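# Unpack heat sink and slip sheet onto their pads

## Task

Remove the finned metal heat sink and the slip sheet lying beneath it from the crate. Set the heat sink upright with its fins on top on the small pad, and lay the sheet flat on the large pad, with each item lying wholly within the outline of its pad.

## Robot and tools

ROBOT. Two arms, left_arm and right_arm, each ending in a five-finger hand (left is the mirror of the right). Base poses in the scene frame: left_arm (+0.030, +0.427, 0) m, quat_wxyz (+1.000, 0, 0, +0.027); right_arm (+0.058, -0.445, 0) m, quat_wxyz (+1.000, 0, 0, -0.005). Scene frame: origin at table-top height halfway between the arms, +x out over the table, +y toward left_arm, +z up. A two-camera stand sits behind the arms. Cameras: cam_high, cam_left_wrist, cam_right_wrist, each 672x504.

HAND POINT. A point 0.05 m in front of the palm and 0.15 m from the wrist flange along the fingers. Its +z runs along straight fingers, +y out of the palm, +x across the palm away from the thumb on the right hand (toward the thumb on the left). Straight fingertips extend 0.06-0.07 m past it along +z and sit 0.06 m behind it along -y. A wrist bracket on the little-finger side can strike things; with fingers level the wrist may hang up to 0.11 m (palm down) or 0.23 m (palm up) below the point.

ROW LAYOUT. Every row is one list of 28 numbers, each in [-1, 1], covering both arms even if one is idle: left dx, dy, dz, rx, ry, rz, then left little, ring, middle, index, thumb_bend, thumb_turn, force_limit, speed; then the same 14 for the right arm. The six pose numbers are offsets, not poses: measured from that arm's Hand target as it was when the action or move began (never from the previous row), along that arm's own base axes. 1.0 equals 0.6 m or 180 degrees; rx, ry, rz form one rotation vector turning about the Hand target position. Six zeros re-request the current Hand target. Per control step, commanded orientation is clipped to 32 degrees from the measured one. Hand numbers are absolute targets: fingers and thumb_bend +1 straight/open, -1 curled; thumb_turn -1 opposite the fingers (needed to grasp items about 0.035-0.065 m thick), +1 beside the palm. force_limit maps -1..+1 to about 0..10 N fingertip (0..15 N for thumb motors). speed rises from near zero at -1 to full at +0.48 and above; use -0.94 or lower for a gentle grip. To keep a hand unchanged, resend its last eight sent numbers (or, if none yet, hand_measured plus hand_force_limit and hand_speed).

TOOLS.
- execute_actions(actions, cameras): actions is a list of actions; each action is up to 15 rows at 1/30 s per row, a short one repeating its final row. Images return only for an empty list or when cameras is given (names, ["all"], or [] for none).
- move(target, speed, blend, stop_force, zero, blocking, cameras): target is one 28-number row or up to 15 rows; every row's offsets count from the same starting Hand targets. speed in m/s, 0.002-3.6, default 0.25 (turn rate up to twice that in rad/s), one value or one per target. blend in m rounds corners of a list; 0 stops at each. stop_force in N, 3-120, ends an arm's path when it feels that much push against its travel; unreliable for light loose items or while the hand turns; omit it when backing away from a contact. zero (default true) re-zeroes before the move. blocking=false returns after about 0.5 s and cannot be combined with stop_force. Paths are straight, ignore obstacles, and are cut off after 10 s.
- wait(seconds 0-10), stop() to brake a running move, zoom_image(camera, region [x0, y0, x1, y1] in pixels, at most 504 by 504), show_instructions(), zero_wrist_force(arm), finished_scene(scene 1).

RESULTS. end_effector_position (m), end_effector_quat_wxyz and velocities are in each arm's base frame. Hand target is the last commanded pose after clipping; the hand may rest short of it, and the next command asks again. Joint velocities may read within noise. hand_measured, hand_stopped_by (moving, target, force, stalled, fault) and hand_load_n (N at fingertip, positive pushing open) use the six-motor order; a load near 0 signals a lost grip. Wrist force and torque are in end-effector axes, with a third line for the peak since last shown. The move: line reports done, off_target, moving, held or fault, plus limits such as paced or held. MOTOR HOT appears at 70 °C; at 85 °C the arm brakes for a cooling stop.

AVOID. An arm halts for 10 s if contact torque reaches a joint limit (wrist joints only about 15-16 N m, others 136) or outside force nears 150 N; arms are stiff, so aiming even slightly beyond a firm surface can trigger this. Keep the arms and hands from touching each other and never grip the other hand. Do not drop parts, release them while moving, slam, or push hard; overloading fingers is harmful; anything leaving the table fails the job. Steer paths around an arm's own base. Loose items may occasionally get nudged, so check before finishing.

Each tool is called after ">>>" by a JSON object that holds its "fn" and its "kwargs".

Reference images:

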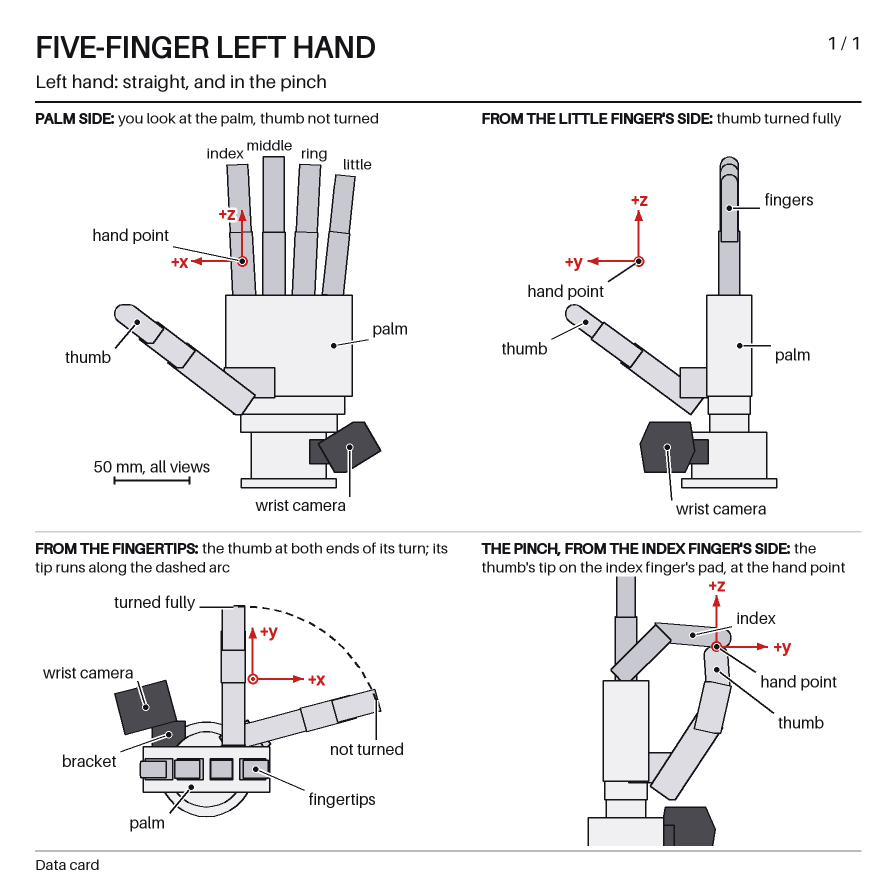

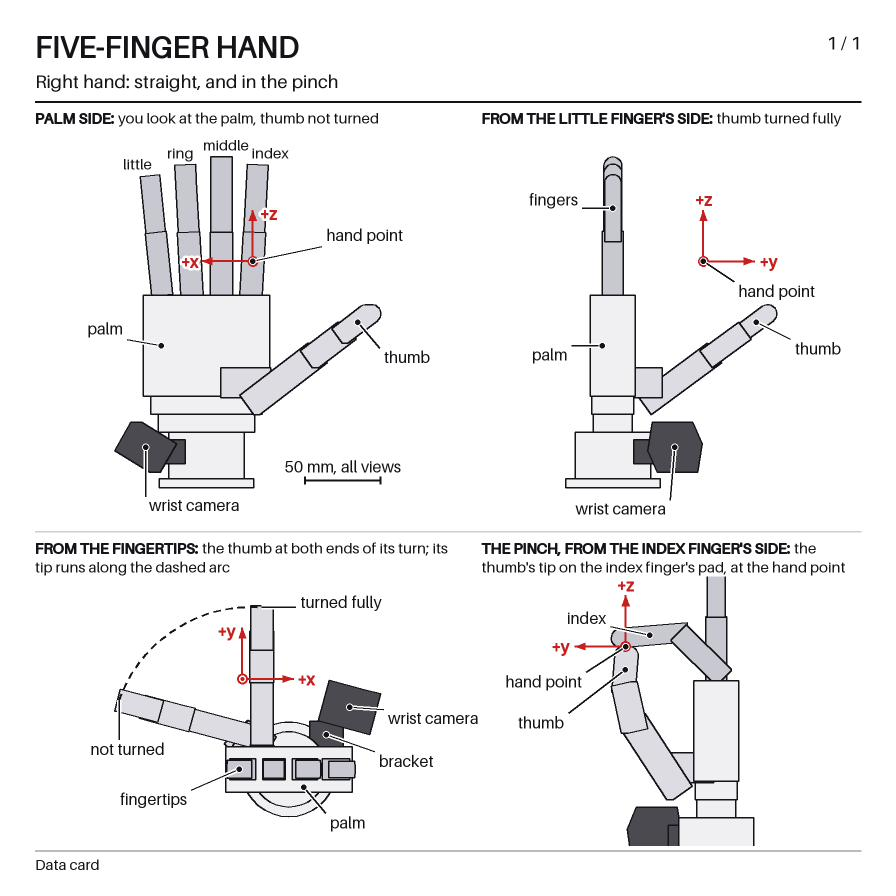

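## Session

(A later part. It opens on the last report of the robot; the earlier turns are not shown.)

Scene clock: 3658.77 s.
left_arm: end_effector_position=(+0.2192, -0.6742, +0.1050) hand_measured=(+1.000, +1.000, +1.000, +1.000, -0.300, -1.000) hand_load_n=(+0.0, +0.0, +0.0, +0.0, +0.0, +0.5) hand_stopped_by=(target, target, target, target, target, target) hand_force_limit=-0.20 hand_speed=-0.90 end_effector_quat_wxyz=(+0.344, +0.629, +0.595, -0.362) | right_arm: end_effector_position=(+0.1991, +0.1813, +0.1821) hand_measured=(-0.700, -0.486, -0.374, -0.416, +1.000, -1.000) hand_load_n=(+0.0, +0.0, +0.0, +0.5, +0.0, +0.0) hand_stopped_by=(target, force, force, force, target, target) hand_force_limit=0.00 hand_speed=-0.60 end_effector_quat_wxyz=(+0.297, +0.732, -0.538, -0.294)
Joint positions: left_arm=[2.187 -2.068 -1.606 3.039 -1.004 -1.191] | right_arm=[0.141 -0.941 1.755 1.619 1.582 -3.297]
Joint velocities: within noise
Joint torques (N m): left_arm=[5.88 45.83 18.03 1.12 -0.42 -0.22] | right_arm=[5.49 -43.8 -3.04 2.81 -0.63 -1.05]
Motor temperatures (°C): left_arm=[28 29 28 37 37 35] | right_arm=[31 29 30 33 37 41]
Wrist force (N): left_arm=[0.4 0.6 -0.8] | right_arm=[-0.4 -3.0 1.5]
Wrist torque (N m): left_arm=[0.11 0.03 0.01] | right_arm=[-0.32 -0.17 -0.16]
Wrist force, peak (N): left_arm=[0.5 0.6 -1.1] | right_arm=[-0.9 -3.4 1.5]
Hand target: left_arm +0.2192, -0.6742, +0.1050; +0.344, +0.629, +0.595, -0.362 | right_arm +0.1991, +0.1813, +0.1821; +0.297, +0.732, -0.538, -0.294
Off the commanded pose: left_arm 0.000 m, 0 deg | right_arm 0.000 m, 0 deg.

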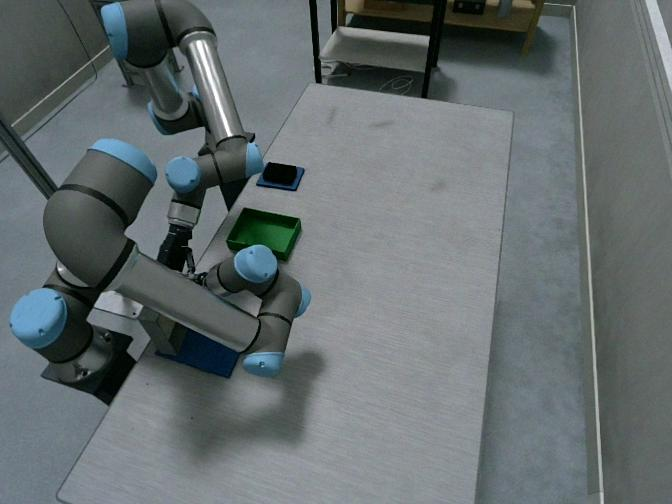

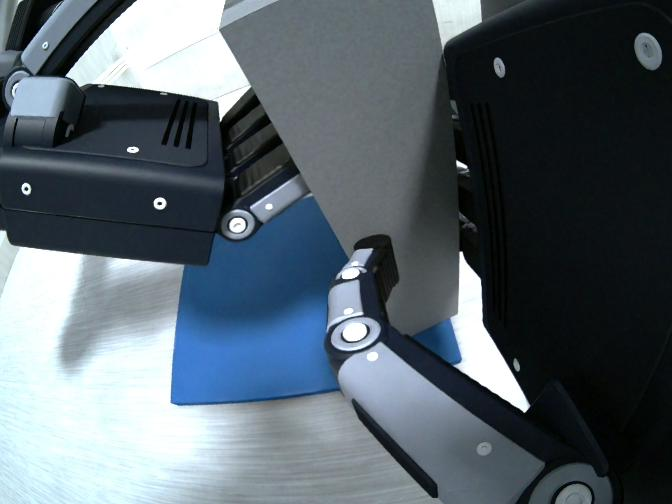

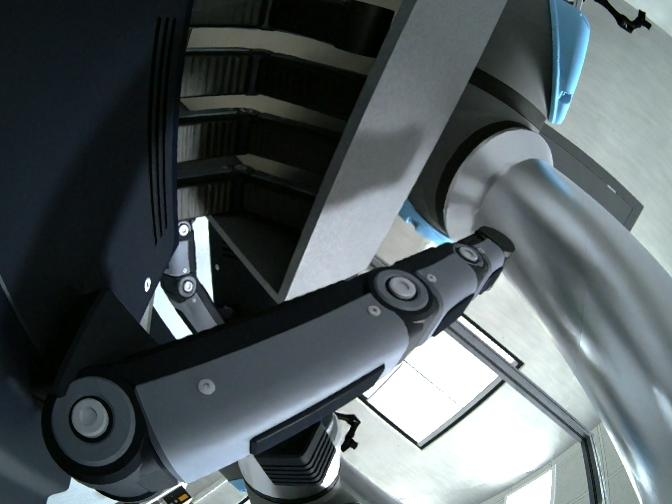

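>>> {"fn": "zoom_image", "kwargs": {"camera": "cam_high", "region": [130, 295, 200, 365]}}

Scaled by 7.200.

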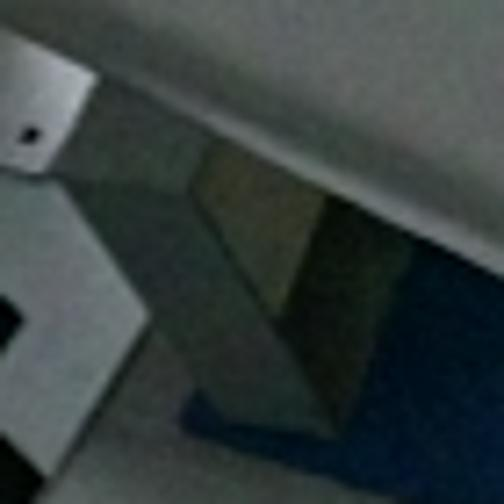

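>>> {"fn": "execute_actions", "kwargs": {"actions": [[[0,0,0,0,0,0,1,1,1,1,1,-1,-0.2,-0.7,0,0,0,0,0,0,-0.7,-0.75,-0.75,-0.7,1,-1,0,-0.6]],[[0,0,0,0,0,0,1,1,1,1,1,-1,-0.2,-0.7,0,0,0,0,0,0,-0.7,-0.75,-0.75,-0.7,1,-1,0,-0.6]],[[0,0,0,0,0,0,1,1,1,1,1,-1,-0.2,-0.7,0,0,0,0,0,0,-0.7,-0.75,-0.75,-0.7,1,-1,0,-0.6]]], "cameras": ["cam_left_wrist","cam_high"]}}

>>> {"fn": "zoom_image", "kwargs": {"camera": "cam_high", "region": [130, 295, 200, 365]}}

Scene clock: 3711.30 s.
left_arm: end_effector_position=(+0.2192, -0.6742, +0.1050) hand_measured=(+1.000, +1.000, +1.000, +1.000, +1.000, -1.000) hand_load_n=(+0.0, +0.0, +0.0, +0.0, +0.0, +0.5) hand_stopped_by=(target, target, target, target, target, target) hand_force_limit=-0.20 hand_speed=-0.70 end_effector_quat_wxyz=(+0.344, +0.629, +0.595, -0.362) | right_arm: end_effector_position=(+0.1991, +0.1813, +0.1821) hand_measured=(-0.700, -0.486, -0.374, -0.416, +1.000, -1.000) hand_load_n=(+0.0, +0.0, +0.0, +0.0, +0.0, +0.0) hand_stopped_by=(target, force, force, force, target, target) hand_force_limit=0.00 hand_speed=-0.60 end_effector_quat_wxyz=(+0.297, +0.732, -0.538, -0.294)
Joint positions: left_arm=[2.187 -2.068 -1.606 3.039 -1.004 -1.191] | right_arm=[0.141 -0.941 1.755 1.619 1.582 -3.297]
Joint torques (N m): left_arm=[10.51 45.05 21.06 0.98 -0.19 -0.08] | right_arm=[5.22 -43.18 -3.33 2.8 -0.59 -0.92]
Wrist force (N): left_arm=[0.2 0.3 -0.5] | right_arm=[-0.8 -3.3 1.5]
Wrist torque (N m): left_arm=[0.05 0.05 0.00] | right_arm=[-0.36 -0.12 -0.19]
Wrist force, peak (N): left_arm=[1.2 -0.4 -2.1] | right_arm=[-0.8 -3.6 1.3]
Hand target: left_arm +0.2192, -0.6742, +0.1050; +0.344, +0.629, +0.595, -0.362 | right_arm +0.1991, +0.1813, +0.1821; +0.297, +0.732, -0.538, -0.294
Off the commanded pose: left_arm 0.000 m, 0 deg | right_arm 0.000 m, 0 deg.
Step readings (end_effector_position of left_arm | right_arm):
0: (+0.2192, -0.6742, +0.1050) | (+0.1991, +0.1813, +0.1821)
1: (+0.2192, -0.6742, +0.1050) | (+0.1991, +0.1813, +0.1821)
2: (+0.2192, -0.6742, +0.1050) | (+0.1991, +0.1813, +0.1821)
4: (+0.2192, -0.6742, +0.1050) | (+0.1991, +0.1813, +0.1821)
8: (+0.2192, -0.6742, +0.1050) | (+0.1991, +0.1813, +0.1821)
15: (+0.2192, -0.6742, +0.1050) | (+0.1991, +0.1813, +0.1821)
16: (+0.2192, -0.6742, +0.1050) | (+0.1991, +0.1813, +0.1821)
17: (+0.2192, -0.6742, +0.1050) | (+0.1991, +0.1813, +0.1821)
19: (+0.2192, -0.6742, +0.1050) | (+0.1991, +0.1813, +0.1821)
23: (+0.2192, -0.6742, +0.1050) | (+0.1991, +0.1813, +0.1821)
30: (+0.2192, -0.6742, +0.1050) | (+0.1991, +0.1813, +0.1821)
31: (+0.2192, -0.6742, +0.1050) | (+0.1991, +0.1813, +0.1821)
32: (+0.2192, -0.6742, +0.1050) | (+0.1991, +0.1813, +0.1821)
34: (+0.2192, -0.6742, +0.1050) | (+0.1991, +0.1813, +0.1821)
38: (+0.2192, -0.6742, +0.1050) | (+0.1991, +0.1813, +0.1821)
45: (+0.2192, -0.6742, +0.1050) | (+0.1991, +0.1813, +0.1821)
Images, in order (width x height): cam_high 672x504, cam_left_wrist 672x504.

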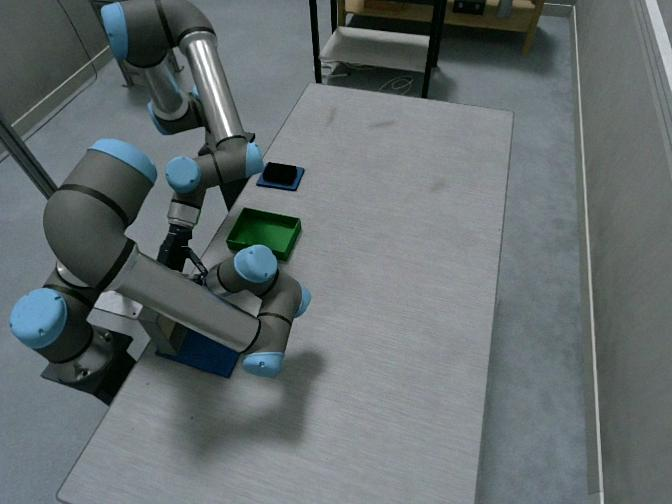

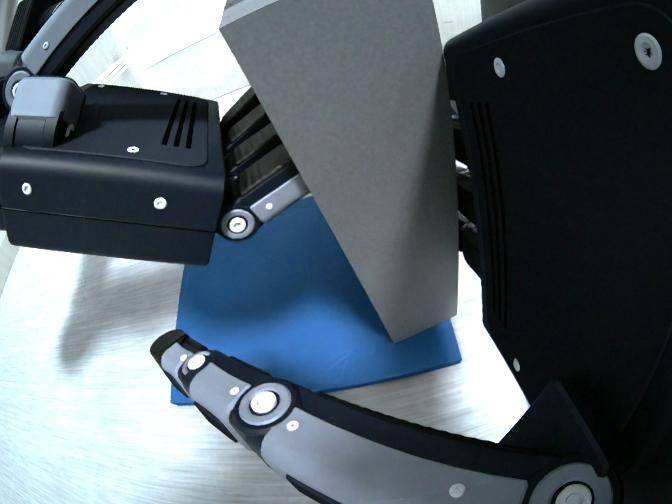

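Scaled by 7.200.

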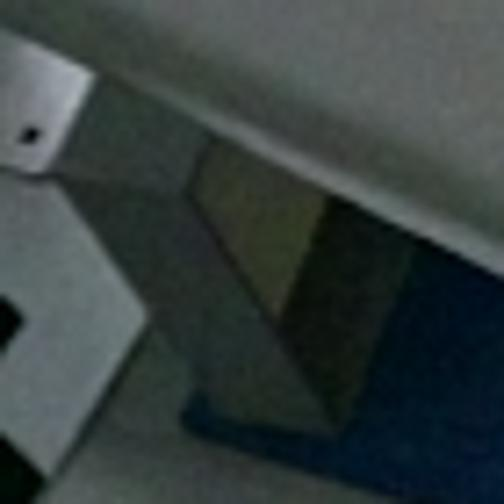

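>>> {"fn": "execute_actions", "kwargs": {"actions": [], "cameras": ["cam_right_wrist"]}}

>>> {"fn": "zoom_image", "kwargs": {"camera": "cam_right_wrist", "region": [150, 0, 450, 300]}}

Scene clock: 3752.70 s.
left_arm: end_effector_position=(+0.2192, -0.6742, +0.1050) hand_measured=(+1.000, +1.000, +1.000, +1.000, +1.000, -1.000) hand_load_n=(+0.0, +0.0, +0.0, +0.0, +0.0, +0.5) hand_stopped_by=(target, target, target, target, target, target) hand_force_limit=-0.20 hand_speed=-0.70 end_effector_quat_wxyz=(+0.344, +0.629, +0.595, -0.362) | right_arm: end_effector_position=(+0.1991, +0.1813, +0.1821) hand_measured=(-0.700, -0.486, -0.374, -0.416, +1.000, -1.000) hand_load_n=(+0.0, +0.0, +0.5, +0.0, +0.0, +0.0) hand_stopped_by=(target, force, force, force, target, target) hand_force_limit=0.00 hand_speed=-0.60 end_effector_quat_wxyz=(+0.297, +0.732, -0.538, -0.294)
Joint positions: left_arm=[2.187 -2.068 -1.606 3.039 -1.004 -1.191] | right_arm=[0.141 -0.941 1.755 1.619 1.582 -3.297]
Joint velocities: within noise
Joint torques (N m): left_arm=[11.79 44.75 21.97 1.12 -0.15 0.05] | right_arm=[5.14 -44 -3.51 2.8 -0.46 -0.83]
Motor temperatures (°C): left_arm=[28 29 28 37 37 35] | right_arm=[31 29 30 33 37 41]
Wrist force (N): left_arm=[0.2 0.4 -0.5] | right_arm=[-0.7 -3.3 1.3]
Wrist torque (N m): left_arm=[0.07 0.07 -0.01] | right_arm=[-0.34 -0.14 -0.18]
Wrist force, peak (N): left_arm=[0.5 0.5 -1.0] | right_arm=[-0.7 -3.6 1.5]
Hand target: left_arm +0.2192, -0.6742, +0.1050; +0.344, +0.629, +0.595, -0.362 | right_arm +0.1991, +0.1813, +0.1821; +0.297, +0.732, -0.538, -0.294
Off the commanded pose: left_arm 0.000 m, 0 deg | right_arm 0.000 m, 0 deg.
Images, in order (width x height): cam_right_wrist 672x504.

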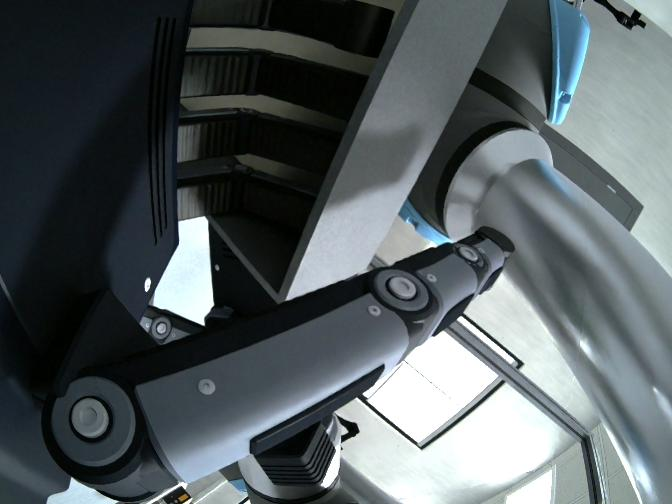

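Scaled by 1.680 from the camera's 672x504 image, which has a finer 960x720 frame.

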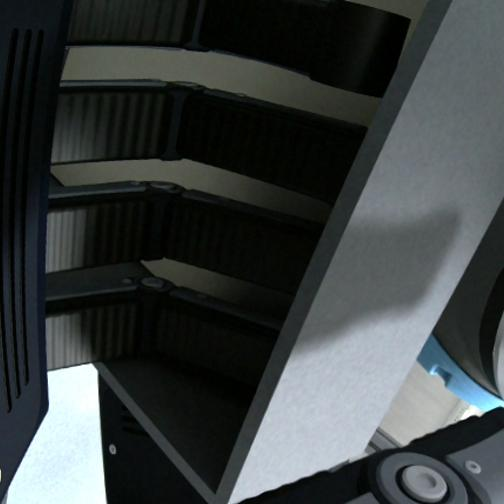

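>>> {"fn": "move", "kwargs": {"target": [[0,0,0,0,0,0,1,1,1,1,1,-1,-0.2,-0.7,0,0,-0.0067,0,0,0,-0.7,-0.75,-0.75,-0.7,1,-1,0,-0.6],[0,0,0,0,0,0,1,1,1,1,1,-1,-0.2,-0.7,0.025,0.003,-0.0067,0,0,0,-0.7,-0.75,-0.75,-0.7,1,-1,0,-0.6]], "speed": 0.03, "cameras": ["cam_high", "cam_right_wrist", "cam_left_wrist"]}}

>>> {"fn": "zoom_image", "kwargs": {"camera": "cam_high", "region": [130, 295, 200, 365]}}

Scene clock: 3762.23 s.
left_arm: end_effector_position=(+0.2192, -0.6742, +0.1050) hand_measured=(+1.000, +1.000, +1.000, +1.000, +1.000, -1.000) hand_load_n=(+0.0, +0.0, +0.0, +0.0, +0.0, +0.0) hand_stopped_by=(target, target, target, target, target, target) hand_force_limit=-0.20 hand_speed=-0.70 end_effector_quat_wxyz=(+0.344, +0.629, +0.595, -0.362) | right_arm: end_effector_position=(+0.2142, +0.1831, +0.1782) hand_measured=(-0.700, -0.486, -0.374, -0.416, +1.000, -1.000) hand_load_n=(+0.0, +0.0, +0.0, +0.0, +0.0, +0.0) hand_stopped_by=(target, force, force, force, target, target) hand_force_limit=0.00 hand_speed=-0.60 end_effector_quat_wxyz=(+0.297, +0.732, -0.538, -0.294)
Joint positions: left_arm=[2.187 -2.068 -1.606 3.039 -1.004 -1.191] | right_arm=[0.14 -0.909 1.708 1.634 1.583 -3.298]
Joint torques (N m): left_arm=[12.46 46.07 23.02 0.99 -0.18 0.09] | right_arm=[-4.29 -48.76 -1.41 0.46 0.92 -1.8]
Wrist force (N): left_arm=[0.3 1.0 -0.3] | right_arm=[-1.1 -3.2 1.6]
Wrist torque (N m): left_arm=[0.10 0.04 -0.04] | right_arm=[-0.35 -0.16 -0.20]
Wrist force, peak (N): left_arm=[0.2 1.0 -0.9] | right_arm=[-1.2 -3.6 1.3]
Hand target: left_arm +0.2192, -0.6742, +0.1050; +0.344, +0.629, +0.595, -0.362 | right_arm +0.2141, +0.1831, +0.1781; +0.297, +0.732, -0.538, -0.294
Off the commanded pose: left_arm 0.000 m, 0 deg | right_arm 0.000 m, 0 deg.
move: done

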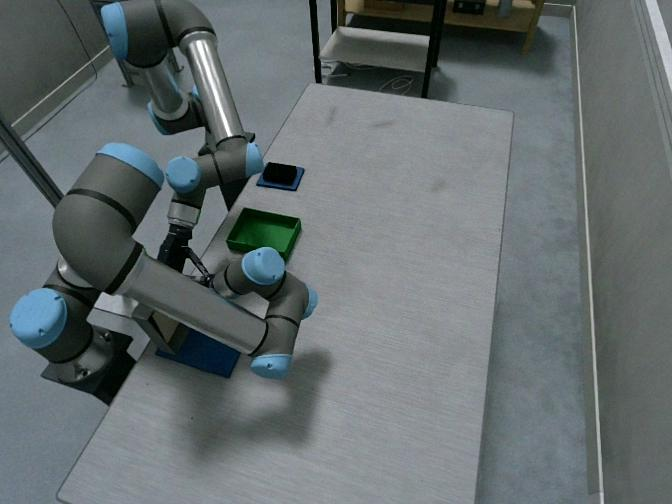

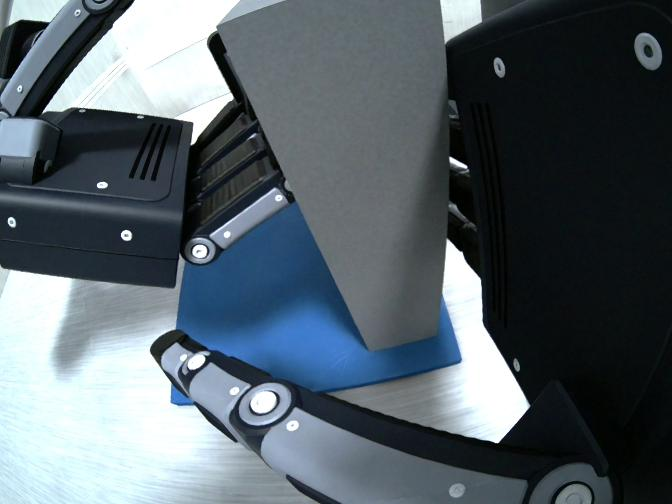

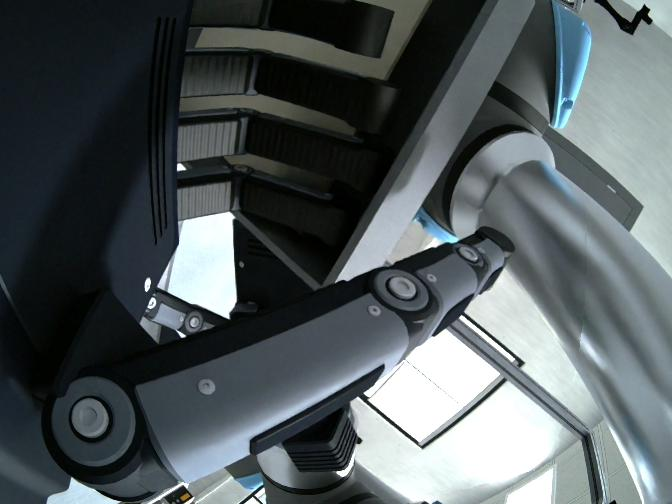

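Scaled by 7.200.

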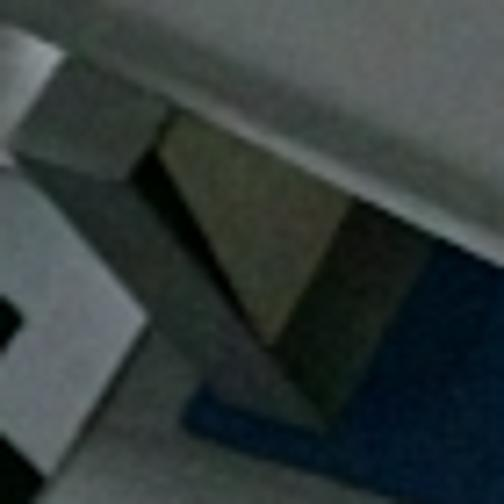

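>>> {"fn": "zoom_image", "kwargs": {"camera": "cam_right_wrist", "region": [160, 0, 440, 280]}}

Scaled by 1.800 from the camera's 672x504 image, which has a finer 960x720 frame.

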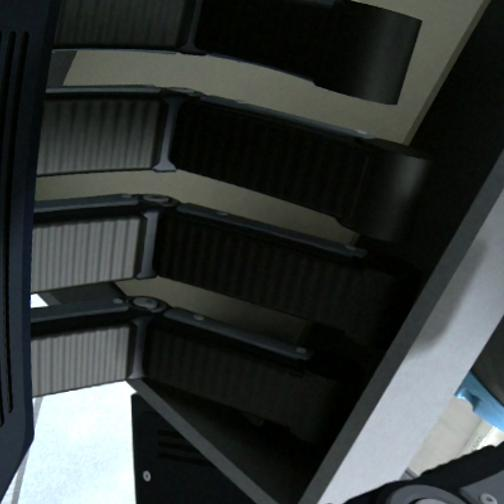

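>>> {"fn": "execute_actions", "kwargs": {"actions": [[[0,0,0,0,0,0,1,1,1,1,1,1,-0.2,-0.5,0,0,0,0,0,0,-0.1,-0.1,-0.1,-0.1,1,-1,-0.4,-0.75]],[[0,0,0,0,0,0,1,1,1,1,1,1,-0.2,-0.5,0,0,0,0,0,0,-0.1,-0.1,-0.1,-0.1,1,-1,-0.4,-0.75]],[[0,0,0,0,0,0,1,1,1,1,1,1,-0.2,-0.5,0,0,0,0,0,0,-0.1,-0.1,-0.1,-0.1,1,-1,-0.4,-0.75]]], "cameras": ["cam_left_wrist","cam_high","cam_right_wrist"]}}

>>> {"fn": "zoom_image", "kwargs": {"camera": "cam_high", "region": [130, 295, 200, 365]}}

>>> {"fn": "zoom_image", "kwargs": {"camera": "cam_right_wrist", "region": [160, 0, 440, 280]}}

Scene clock: 3917.77 s.
left_arm: end_effector_position=(+0.2192, -0.6742, +0.1050) hand_measured=(+1.000, +1.000, +1.000, +1.000, +1.000, +1.000) hand_load_n=(+0.0, +0.0, +0.0, +0.0, +0.0, +0.0) hand_stopped_by=(target, target, target, target, target, target) hand_force_limit=-0.20 hand_speed=-0.50 end_effector_quat_wxyz=(+0.344, +0.629, +0.595, -0.362) | right_arm: end_effector_position=(+0.2141, +0.1831, +0.1781) hand_measured=(-0.100, -0.100, -0.100, -0.100, +1.000, -1.000) hand_load_n=(+0.0, +0.0, +0.0, +0.0, +0.0, +0.0) hand_stopped_by=(target, target, target, target, target, target) hand_force_limit=-0.40 hand_speed=-0.75 end_effector_quat_wxyz=(+0.297, +0.732, -0.538, -0.294)
Joint positions: left_arm=[2.187 -2.068 -1.606 3.039 -1.004 -1.191] | right_arm=[0.14 -0.909 1.709 1.634 1.583 -3.298]
Joint torques (N m): left_arm=[11.55 44.94 26 1.12 0.22 0.14] | right_arm=[5.32 -46.68 -3.29 2.04 -1.19 1.75]
Wrist force (N): left_arm=[0.3 1.0 -0.7] | right_arm=[-1.1 -3.3 1.5]
Wrist torque (N m): left_arm=[0.12 0.04 -0.03] | right_arm=[-0.36 -0.13 -0.20]
Wrist force, peak (N): left_arm=[0.6 1.1 -0.8] | right_arm=[-1.3 -3.4 1.6]
Hand target: left_arm +0.2192, -0.6742, +0.1050; +0.344, +0.629, +0.595, -0.362 | right_arm +0.2141, +0.1831, +0.1781; +0.297, +0.732, -0.538, -0.294
Off the commanded pose: left_arm 0.000 m, 0 deg | right_arm 0.000 m, 0 deg.
Step readings (end_effector_position of left_arm | right_arm):
0: (+0.2192, -0.6742, +0.1050) | (+0.2141, +0.1831, +0.1781)
1: (+0.2192, -0.6742, +0.1050) | (+0.2141, +0.1831, +0.1781)
2: (+0.2192, -0.6742, +0.1050) | (+0.2141, +0.1831, +0.1781)
4: (+0.2192, -0.6742, +0.1050) | (+0.2141, +0.1831, +0.1781)
8: (+0.2192, -0.6742, +0.1050) | (+0.2141, +0.1831, +0.1781)
15: (+0.2192, -0.6742, +0.1050) | (+0.2141, +0.1831, +0.1781)
16: (+0.2192, -0.6742, +0.1050) | (+0.2141, +0.1831, +0.1781)
17: (+0.2192, -0.6742, +0.1050) | (+0.2141, +0.1831, +0.1781)
19: (+0.2192, -0.6742, +0.1050) | (+0.2141, +0.1831, +0.1781)
23: (+0.2192, -0.6742, +0.1050) | (+0.2141, +0.1831, +0.1781)
30: (+0.2192, -0.6742, +0.1050) | (+0.2141, +0.1831, +0.1781)
31: (+0.2192, -0.6742, +0.1050) | (+0.2141, +0.1831, +0.1781)
32: (+0.2192, -0.6742, +0.1050) | (+0.2141, +0.1831, +0.1781)
34: (+0.2192, -0.6742, +0.1050) | (+0.2141, +0.1831, +0.1781)
38: (+0.2192, -0.6742, +0.1050) | (+0.2141, +0.1831, +0.1781)
45: (+0.2192, -0.6742, +0.1050) | (+0.2141, +0.1831, +0.1781)

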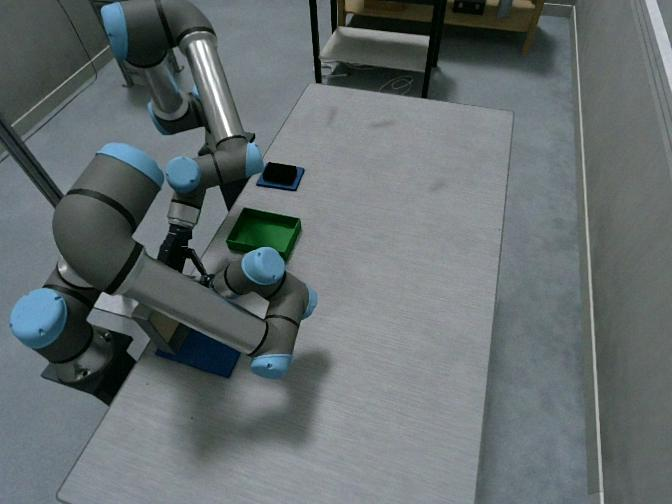

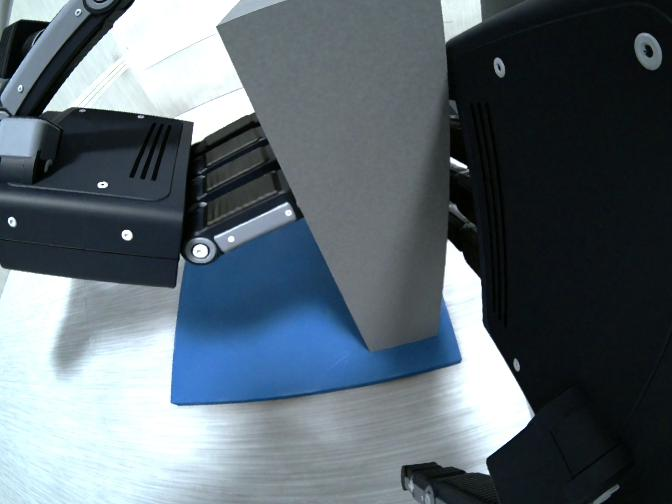

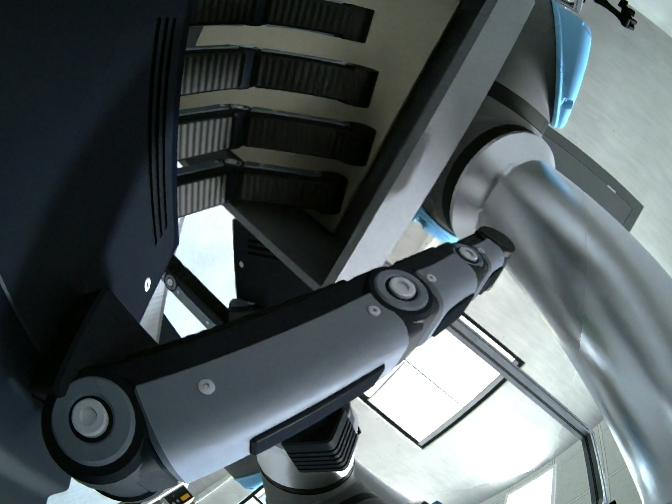

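Scaled by 7.200.

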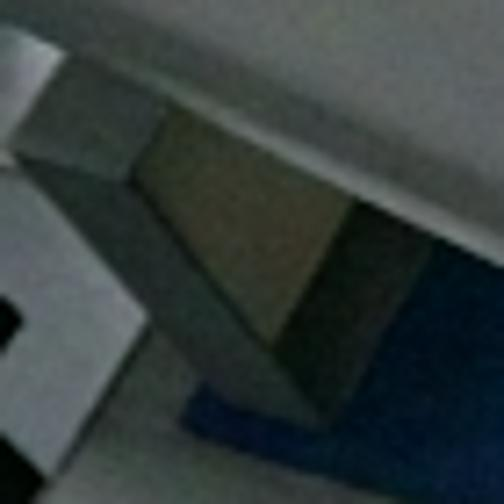

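Scaled by 1.800 from the camera's 672x504 image, which has a finer 960x720 frame.

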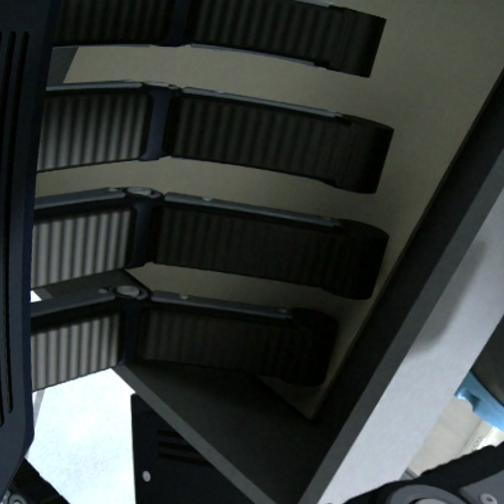

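>>> {"fn": "move", "kwargs": {"target": [0,0,0,0,0,0,1,1,1,1,1,1,-0.2,-0.5,0,0,0,-0.0275,-0.0637,-0.0799,-0.1,-0.1,-0.1,-0.1,1,-1,-0.4,-0.75], "speed": 0.08, "cameras": ["cam_left_wrist","cam_high","cam_right_wrist"]}}

>>> {"fn": "zoom_image", "kwargs": {"camera": "cam_high", "region": [130, 295, 200, 365]}}

>>> {"fn": "zoom_image", "kwargs": {"camera": "cam_right_wrist", "region": [160, 0, 440, 280]}}

Scene clock: 3928.10 s.
left_arm: end_effector_position=(+0.2192, -0.6742, +0.1050) hand_measured=(+1.000, +1.000, +1.000, +1.000, +1.000, +1.000) hand_load_n=(+0.5, +0.0, +0.0, +0.0, +0.0, +0.0) hand_stopped_by=(target, target, target, target, target, target) hand_force_limit=-0.20 hand_speed=-0.50 end_effector_quat_wxyz=(+0.344, +0.629, +0.595, -0.362) | right_arm: end_effector_position=(+0.2141, +0.1831, +0.1781) hand_measured=(-0.100, -0.100, -0.100, -0.100, +1.000, -1.000) hand_load_n=(+0.0, +0.0, +0.5, +0.0, +0.0, +0.0) hand_stopped_by=(target, target, target, target, target, target) hand_force_limit=-0.40 hand_speed=-0.75 end_effector_quat_wxyz=(+0.234, +0.671, -0.665, -0.231) end_effector_velocity=(+0.000, +0.000, +0.001) end_effector_angular_velocity=(+0.005, +0.008, +0.008)
Joint positions: left_arm=[2.187 -2.068 -1.606 3.039 -1.004 -1.191] | right_arm=[0.05 -1.061 1.781 1.521 1.547 -3.109]
Joint velocities: left_arm=[within noise] | right_arm=[0.002 0.004 -0.001 0.005 -0.001 -0.008]
Joint torques (N m): left_arm=[11.39 44.86 27.82 0.87 0.25 0.32] | right_arm=[9.18 -24.22 -20.49 4.38 0.08 -1.89]
Wrist force (N): left_arm=[0.2 0.9 -0.7] | right_arm=[-1.0 -2.9 1.7]
Wrist torque (N m): left_arm=[0.10 0.05 -0.03] | right_arm=[-0.33 -0.20 -0.14]
Wrist force, peak (N): left_arm=[0.3 1.3 -0.8] | right_arm=[-1.3 -3.9 1.7]
Hand target: left_arm +0.2192, -0.6742, +0.1050; +0.344, +0.629, +0.595, -0.362 | right_arm +0.2141, +0.1831, +0.1781; +0.234, +0.671, -0.665, -0.231
Off the commanded pose: left_arm 0.000 m, 0 deg | right_arm 0.000 m, 0 deg.
move: done

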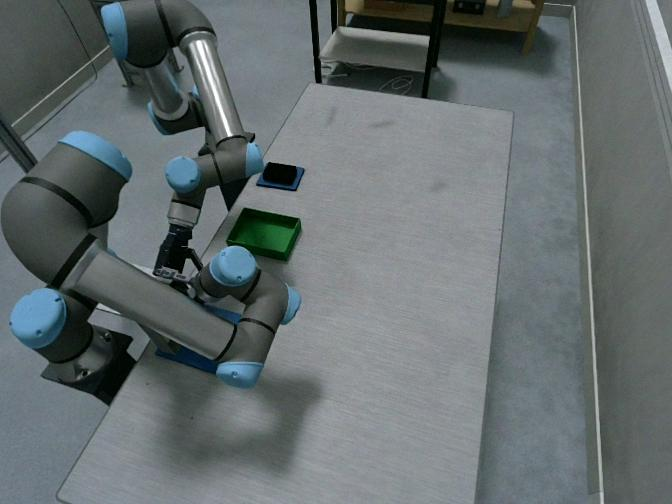

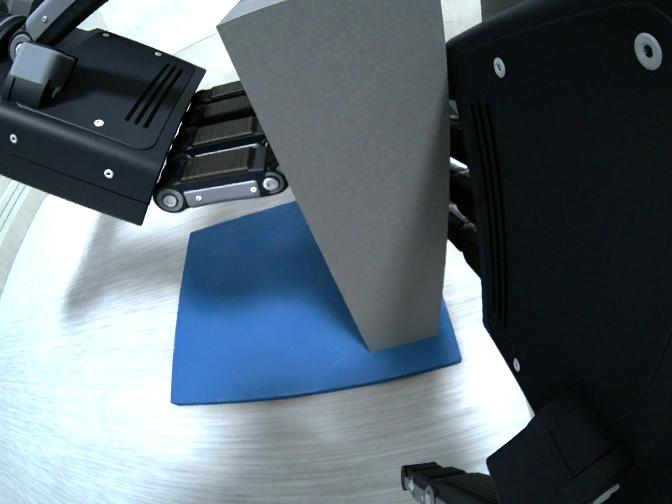

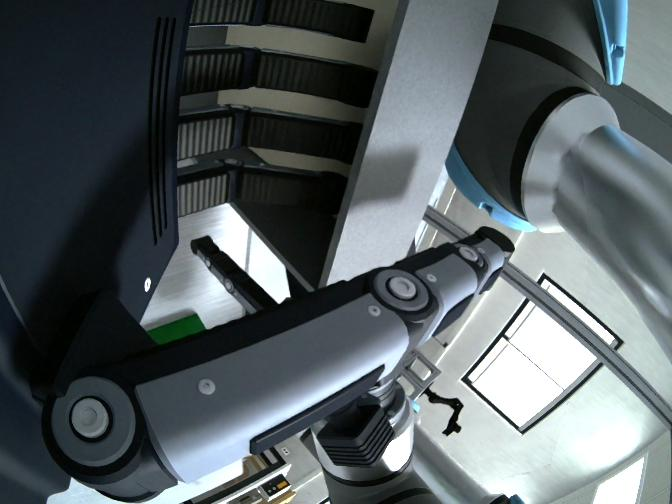

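Scaled by 7.200.

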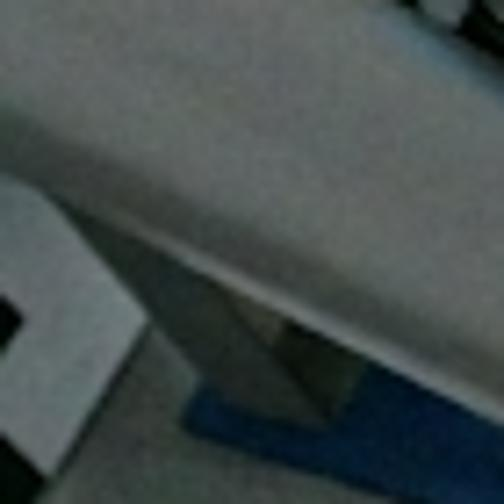

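Scaled by 1.800 from the camera's 672x504 image, which has a finer 960x720 frame.

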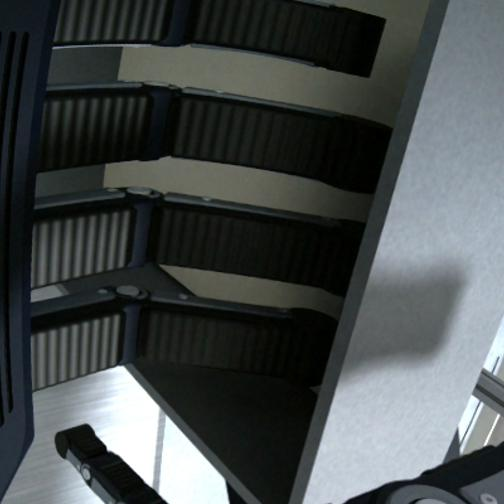

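>>> {"fn": "move", "kwargs": {"target": [0,0,0,0,0,0,1,1,1,1,1,1,-0.2,-0.5,0.0295,0.0167,0.0017,0,0,0,0.2,0.2,0.2,0.2,1,-1,-0.4,-0.8], "speed": 0.03, "cameras": ["cam_left_wrist","cam_high","cam_right_wrist"]}}

>>> {"fn": "zoom_image", "kwargs": {"camera": "cam_right_wrist", "region": [160, 0, 440, 280]}}

Scene clock: 3946.47 s.
left_arm: end_effector_position=(+0.2192, -0.6742, +0.1050) hand_measured=(+1.000, +1.000, +1.000, +1.000, +1.000, +1.000) hand_load_n=(+0.0, +0.0, +0.0, +0.0, -0.5, +0.0) hand_stopped_by=(target, target, target, target, target, target) hand_force_limit=-0.20 hand_speed=-0.50 end_effector_quat_wxyz=(+0.344, +0.629, +0.595, -0.362) | right_arm: end_effector_position=(+0.2319, +0.1932, +0.1792) hand_measured=(+0.200, +0.200, +0.200, +0.200, +1.000, -1.000) hand_load_n=(+0.0, +0.5, +0.0, +0.0, +0.0, +0.0) hand_stopped_by=(target, target, target, target, target, target) hand_force_limit=-0.40 hand_speed=-0.80 end_effector_quat_wxyz=(+0.234, +0.671, -0.665, -0.231) end_effector_velocity=(-0.001, +0.000, -0.001) end_effector_angular_velocity=(+0.000, -0.001, -0.002)
Joint positions: left_arm=[2.187 -2.068 -1.606 3.039 -1.004 -1.191] | right_arm=[0.071 -1.024 1.714 1.551 1.534 -3.093]
Joint velocities: left_arm=[within noise] | right_arm=[-0.001 -0.002 0.005 -0.004 -0.001 0.001]
Joint torques (N m): left_arm=[11.5 44.63 28.67 1 0.22 0.46] | right_arm=[-4.62 -43.68 -5.14 0.59 0.77 -1.04]
Wrist force (N): left_arm=[-0.2 0.7 -0.3] | right_arm=[-0.9 -3.1 1.8]
Wrist torque (N m): left_arm=[0.05 0.12 -0.05] | right_arm=[-0.34 -0.20 -0.15]
Wrist force, peak (N): left_arm=[0.2 1.4 -0.7] | right_arm=[-1.1 -3.3 1.8]
Hand target: left_arm +0.2192, -0.6742, +0.1050; +0.344, +0.629, +0.595, -0.362 | right_arm +0.2318, +0.1931, +0.1791; +0.234, +0.671, -0.665, -0.231
Off the commanded pose: left_arm 0.000 m, 0 deg | right_arm 0.000 m, 0 deg.
move: done

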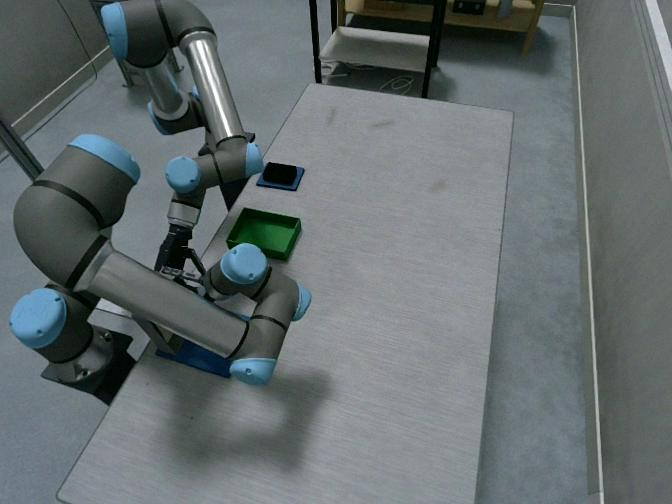

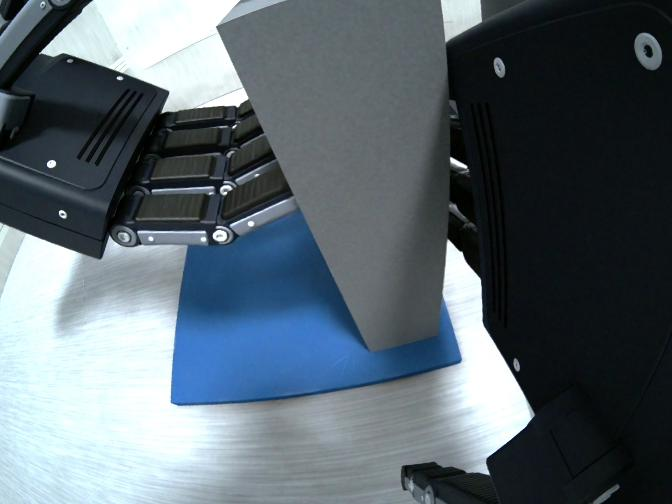

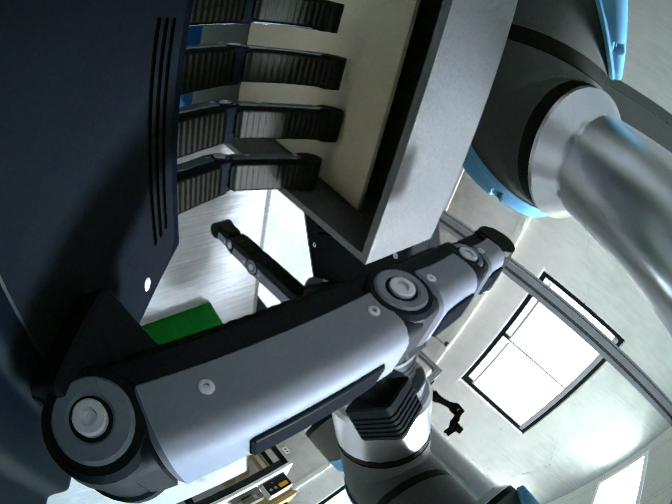

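Scaled by 1.800 from the camera's 672x504 image, which has a finer 960x720 frame.

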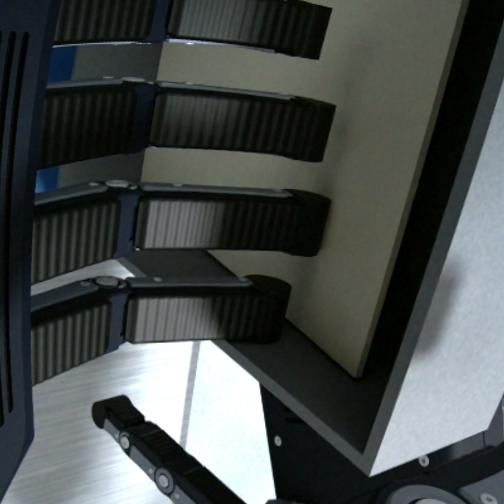

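>>> {"fn": "move", "kwargs": {"target": [[0,0,0,0,0,0,1,1,1,1,1,1,-0.2,-0.5,0.016,0,-0.0048,0,0,0,0.2,0.2,0.2,0.2,1,-1,-0.4,-0.8],[0,0,0,0,0,0,1,1,1,1,1,1,-0.2,-0.5,0.0352,0,-0.012,0,0,0,0.2,0.2,0.2,0.2,1,-1,-0.4,-0.8],[0,0,0,0,0,0,1,1,1,1,1,1,-0.2,-0.5,0.0535,0,-0.0208,0,0,0,0.2,0.2,0.2,0.2,1,-1,-0.4,-0.8],[0,0,0,0,0,0,1,1,1,1,1,1,-0.2,-0.5,0.071,0,-0.0313,0,0,0,0.2,0.2,0.2,0.2,1,-1,-0.4,-0.8]], "speed": 0.03, "blend": 0.005, "cameras": ["cam_left_wrist","cam_high","cam_right_wrist"]}}

>>> {"fn": "zoom_image", "kwargs": {"camera": "cam_right_wrist", "region": [160, 0, 440, 280]}}

>>> {"fn": "zoom_image", "kwargs": {"camera": "cam_high", "region": [130, 290, 260, 390]}}

Scene clock: 4003.60 s.
left_arm: end_effector_position=(+0.2192, -0.6742, +0.1050) hand_measured=(+1.000, +1.000, +1.000, +1.000, +1.000, +1.000) hand_load_n=(+0.0, +0.0, -0.5, +0.0, +0.0, +0.0) hand_stopped_by=(target, target, target, target, target, target) hand_force_limit=-0.20 hand_speed=-0.50 end_effector_quat_wxyz=(+0.344, +0.629, +0.595, -0.362) | right_arm: end_effector_position=(+0.2745, +0.1931, +0.1603) hand_measured=(+0.200, +0.200, +0.200, +0.200, +1.000, -1.000) hand_load_n=(+0.0, +0.0, +0.0, +0.0, +0.0, +0.0) hand_stopped_by=(target, target, target, target, target, target) hand_force_limit=-0.40 hand_speed=-0.80 end_effector_quat_wxyz=(+0.234, +0.671, -0.665, -0.231)
Joint positions: left_arm=[2.187 -2.068 -1.606 3.039 -1.004 -1.191] | right_arm=[0.065 -0.919 1.589 1.571 1.538 -3.098]
Joint torques (N m): left_arm=[11.01 44.8 29.53 0.88 0.43 0.61] | right_arm=[-1.84 -49.68 -1.56 3.82 0.82 -1.49]
Wrist force (N): left_arm=[0.3 0.9 -0.4] | right_arm=[-1.1 -3.0 2.0]
Wrist torque (N m): left_arm=[0.08 0.04 -0.03] | right_arm=[-0.33 -0.20 -0.15]
Wrist force, peak (N): left_arm=[0.3 1.2 -0.8] | right_arm=[-1.1 -3.4 2.0]
Hand target: left_arm +0.2192, -0.6742, +0.1050; +0.344, +0.629, +0.595, -0.362 | right_arm +0.2744, +0.1931, +0.1604; +0.234, +0.671, -0.665, -0.231
Off the commanded pose: left_arm 0.000 m, 0 deg | right_arm 0.000 m, 0 deg.
move: done

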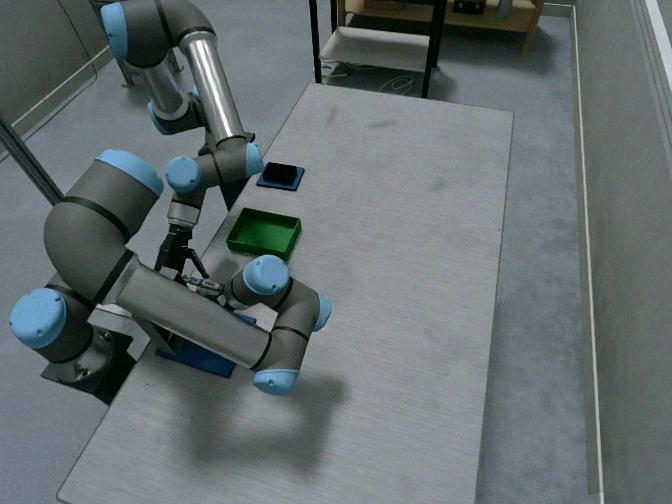

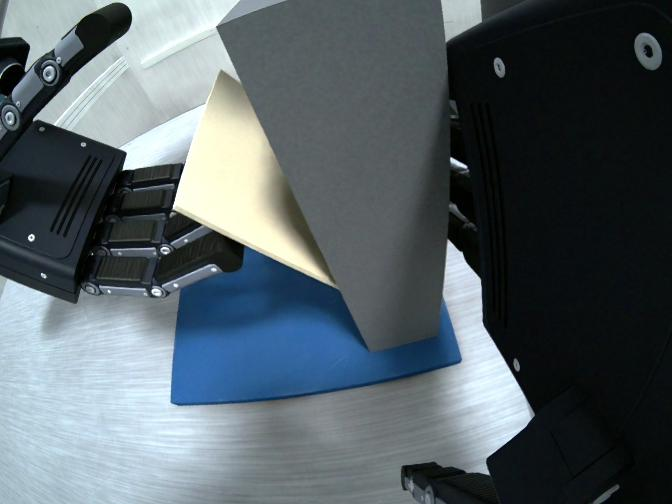

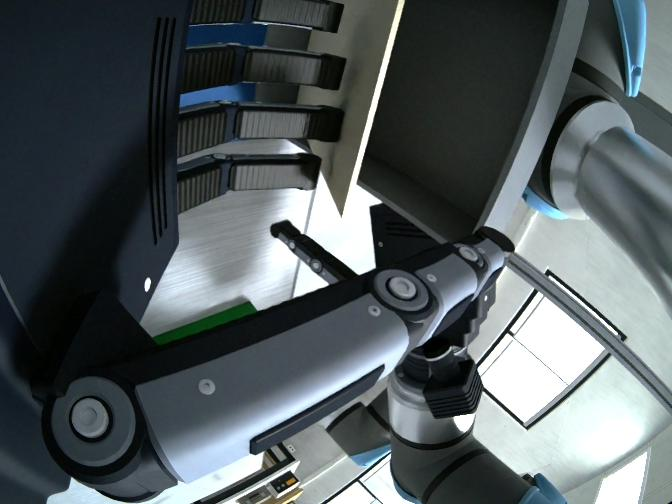

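Scaled by 1.800 from the camera's 672x504 image, which has a finer 960x720 frame.

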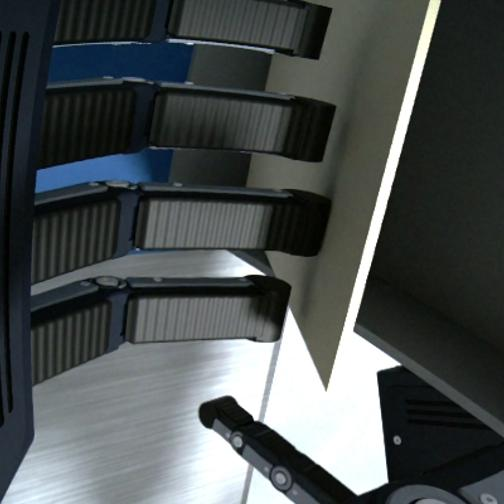

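Scaled by 3.877.

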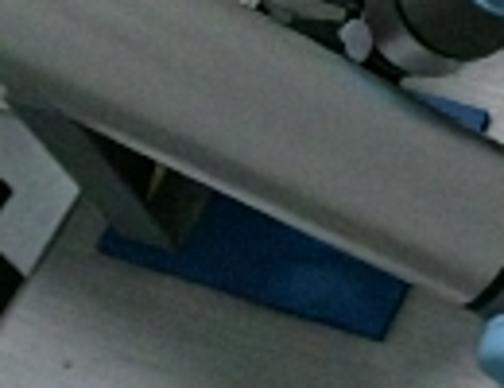

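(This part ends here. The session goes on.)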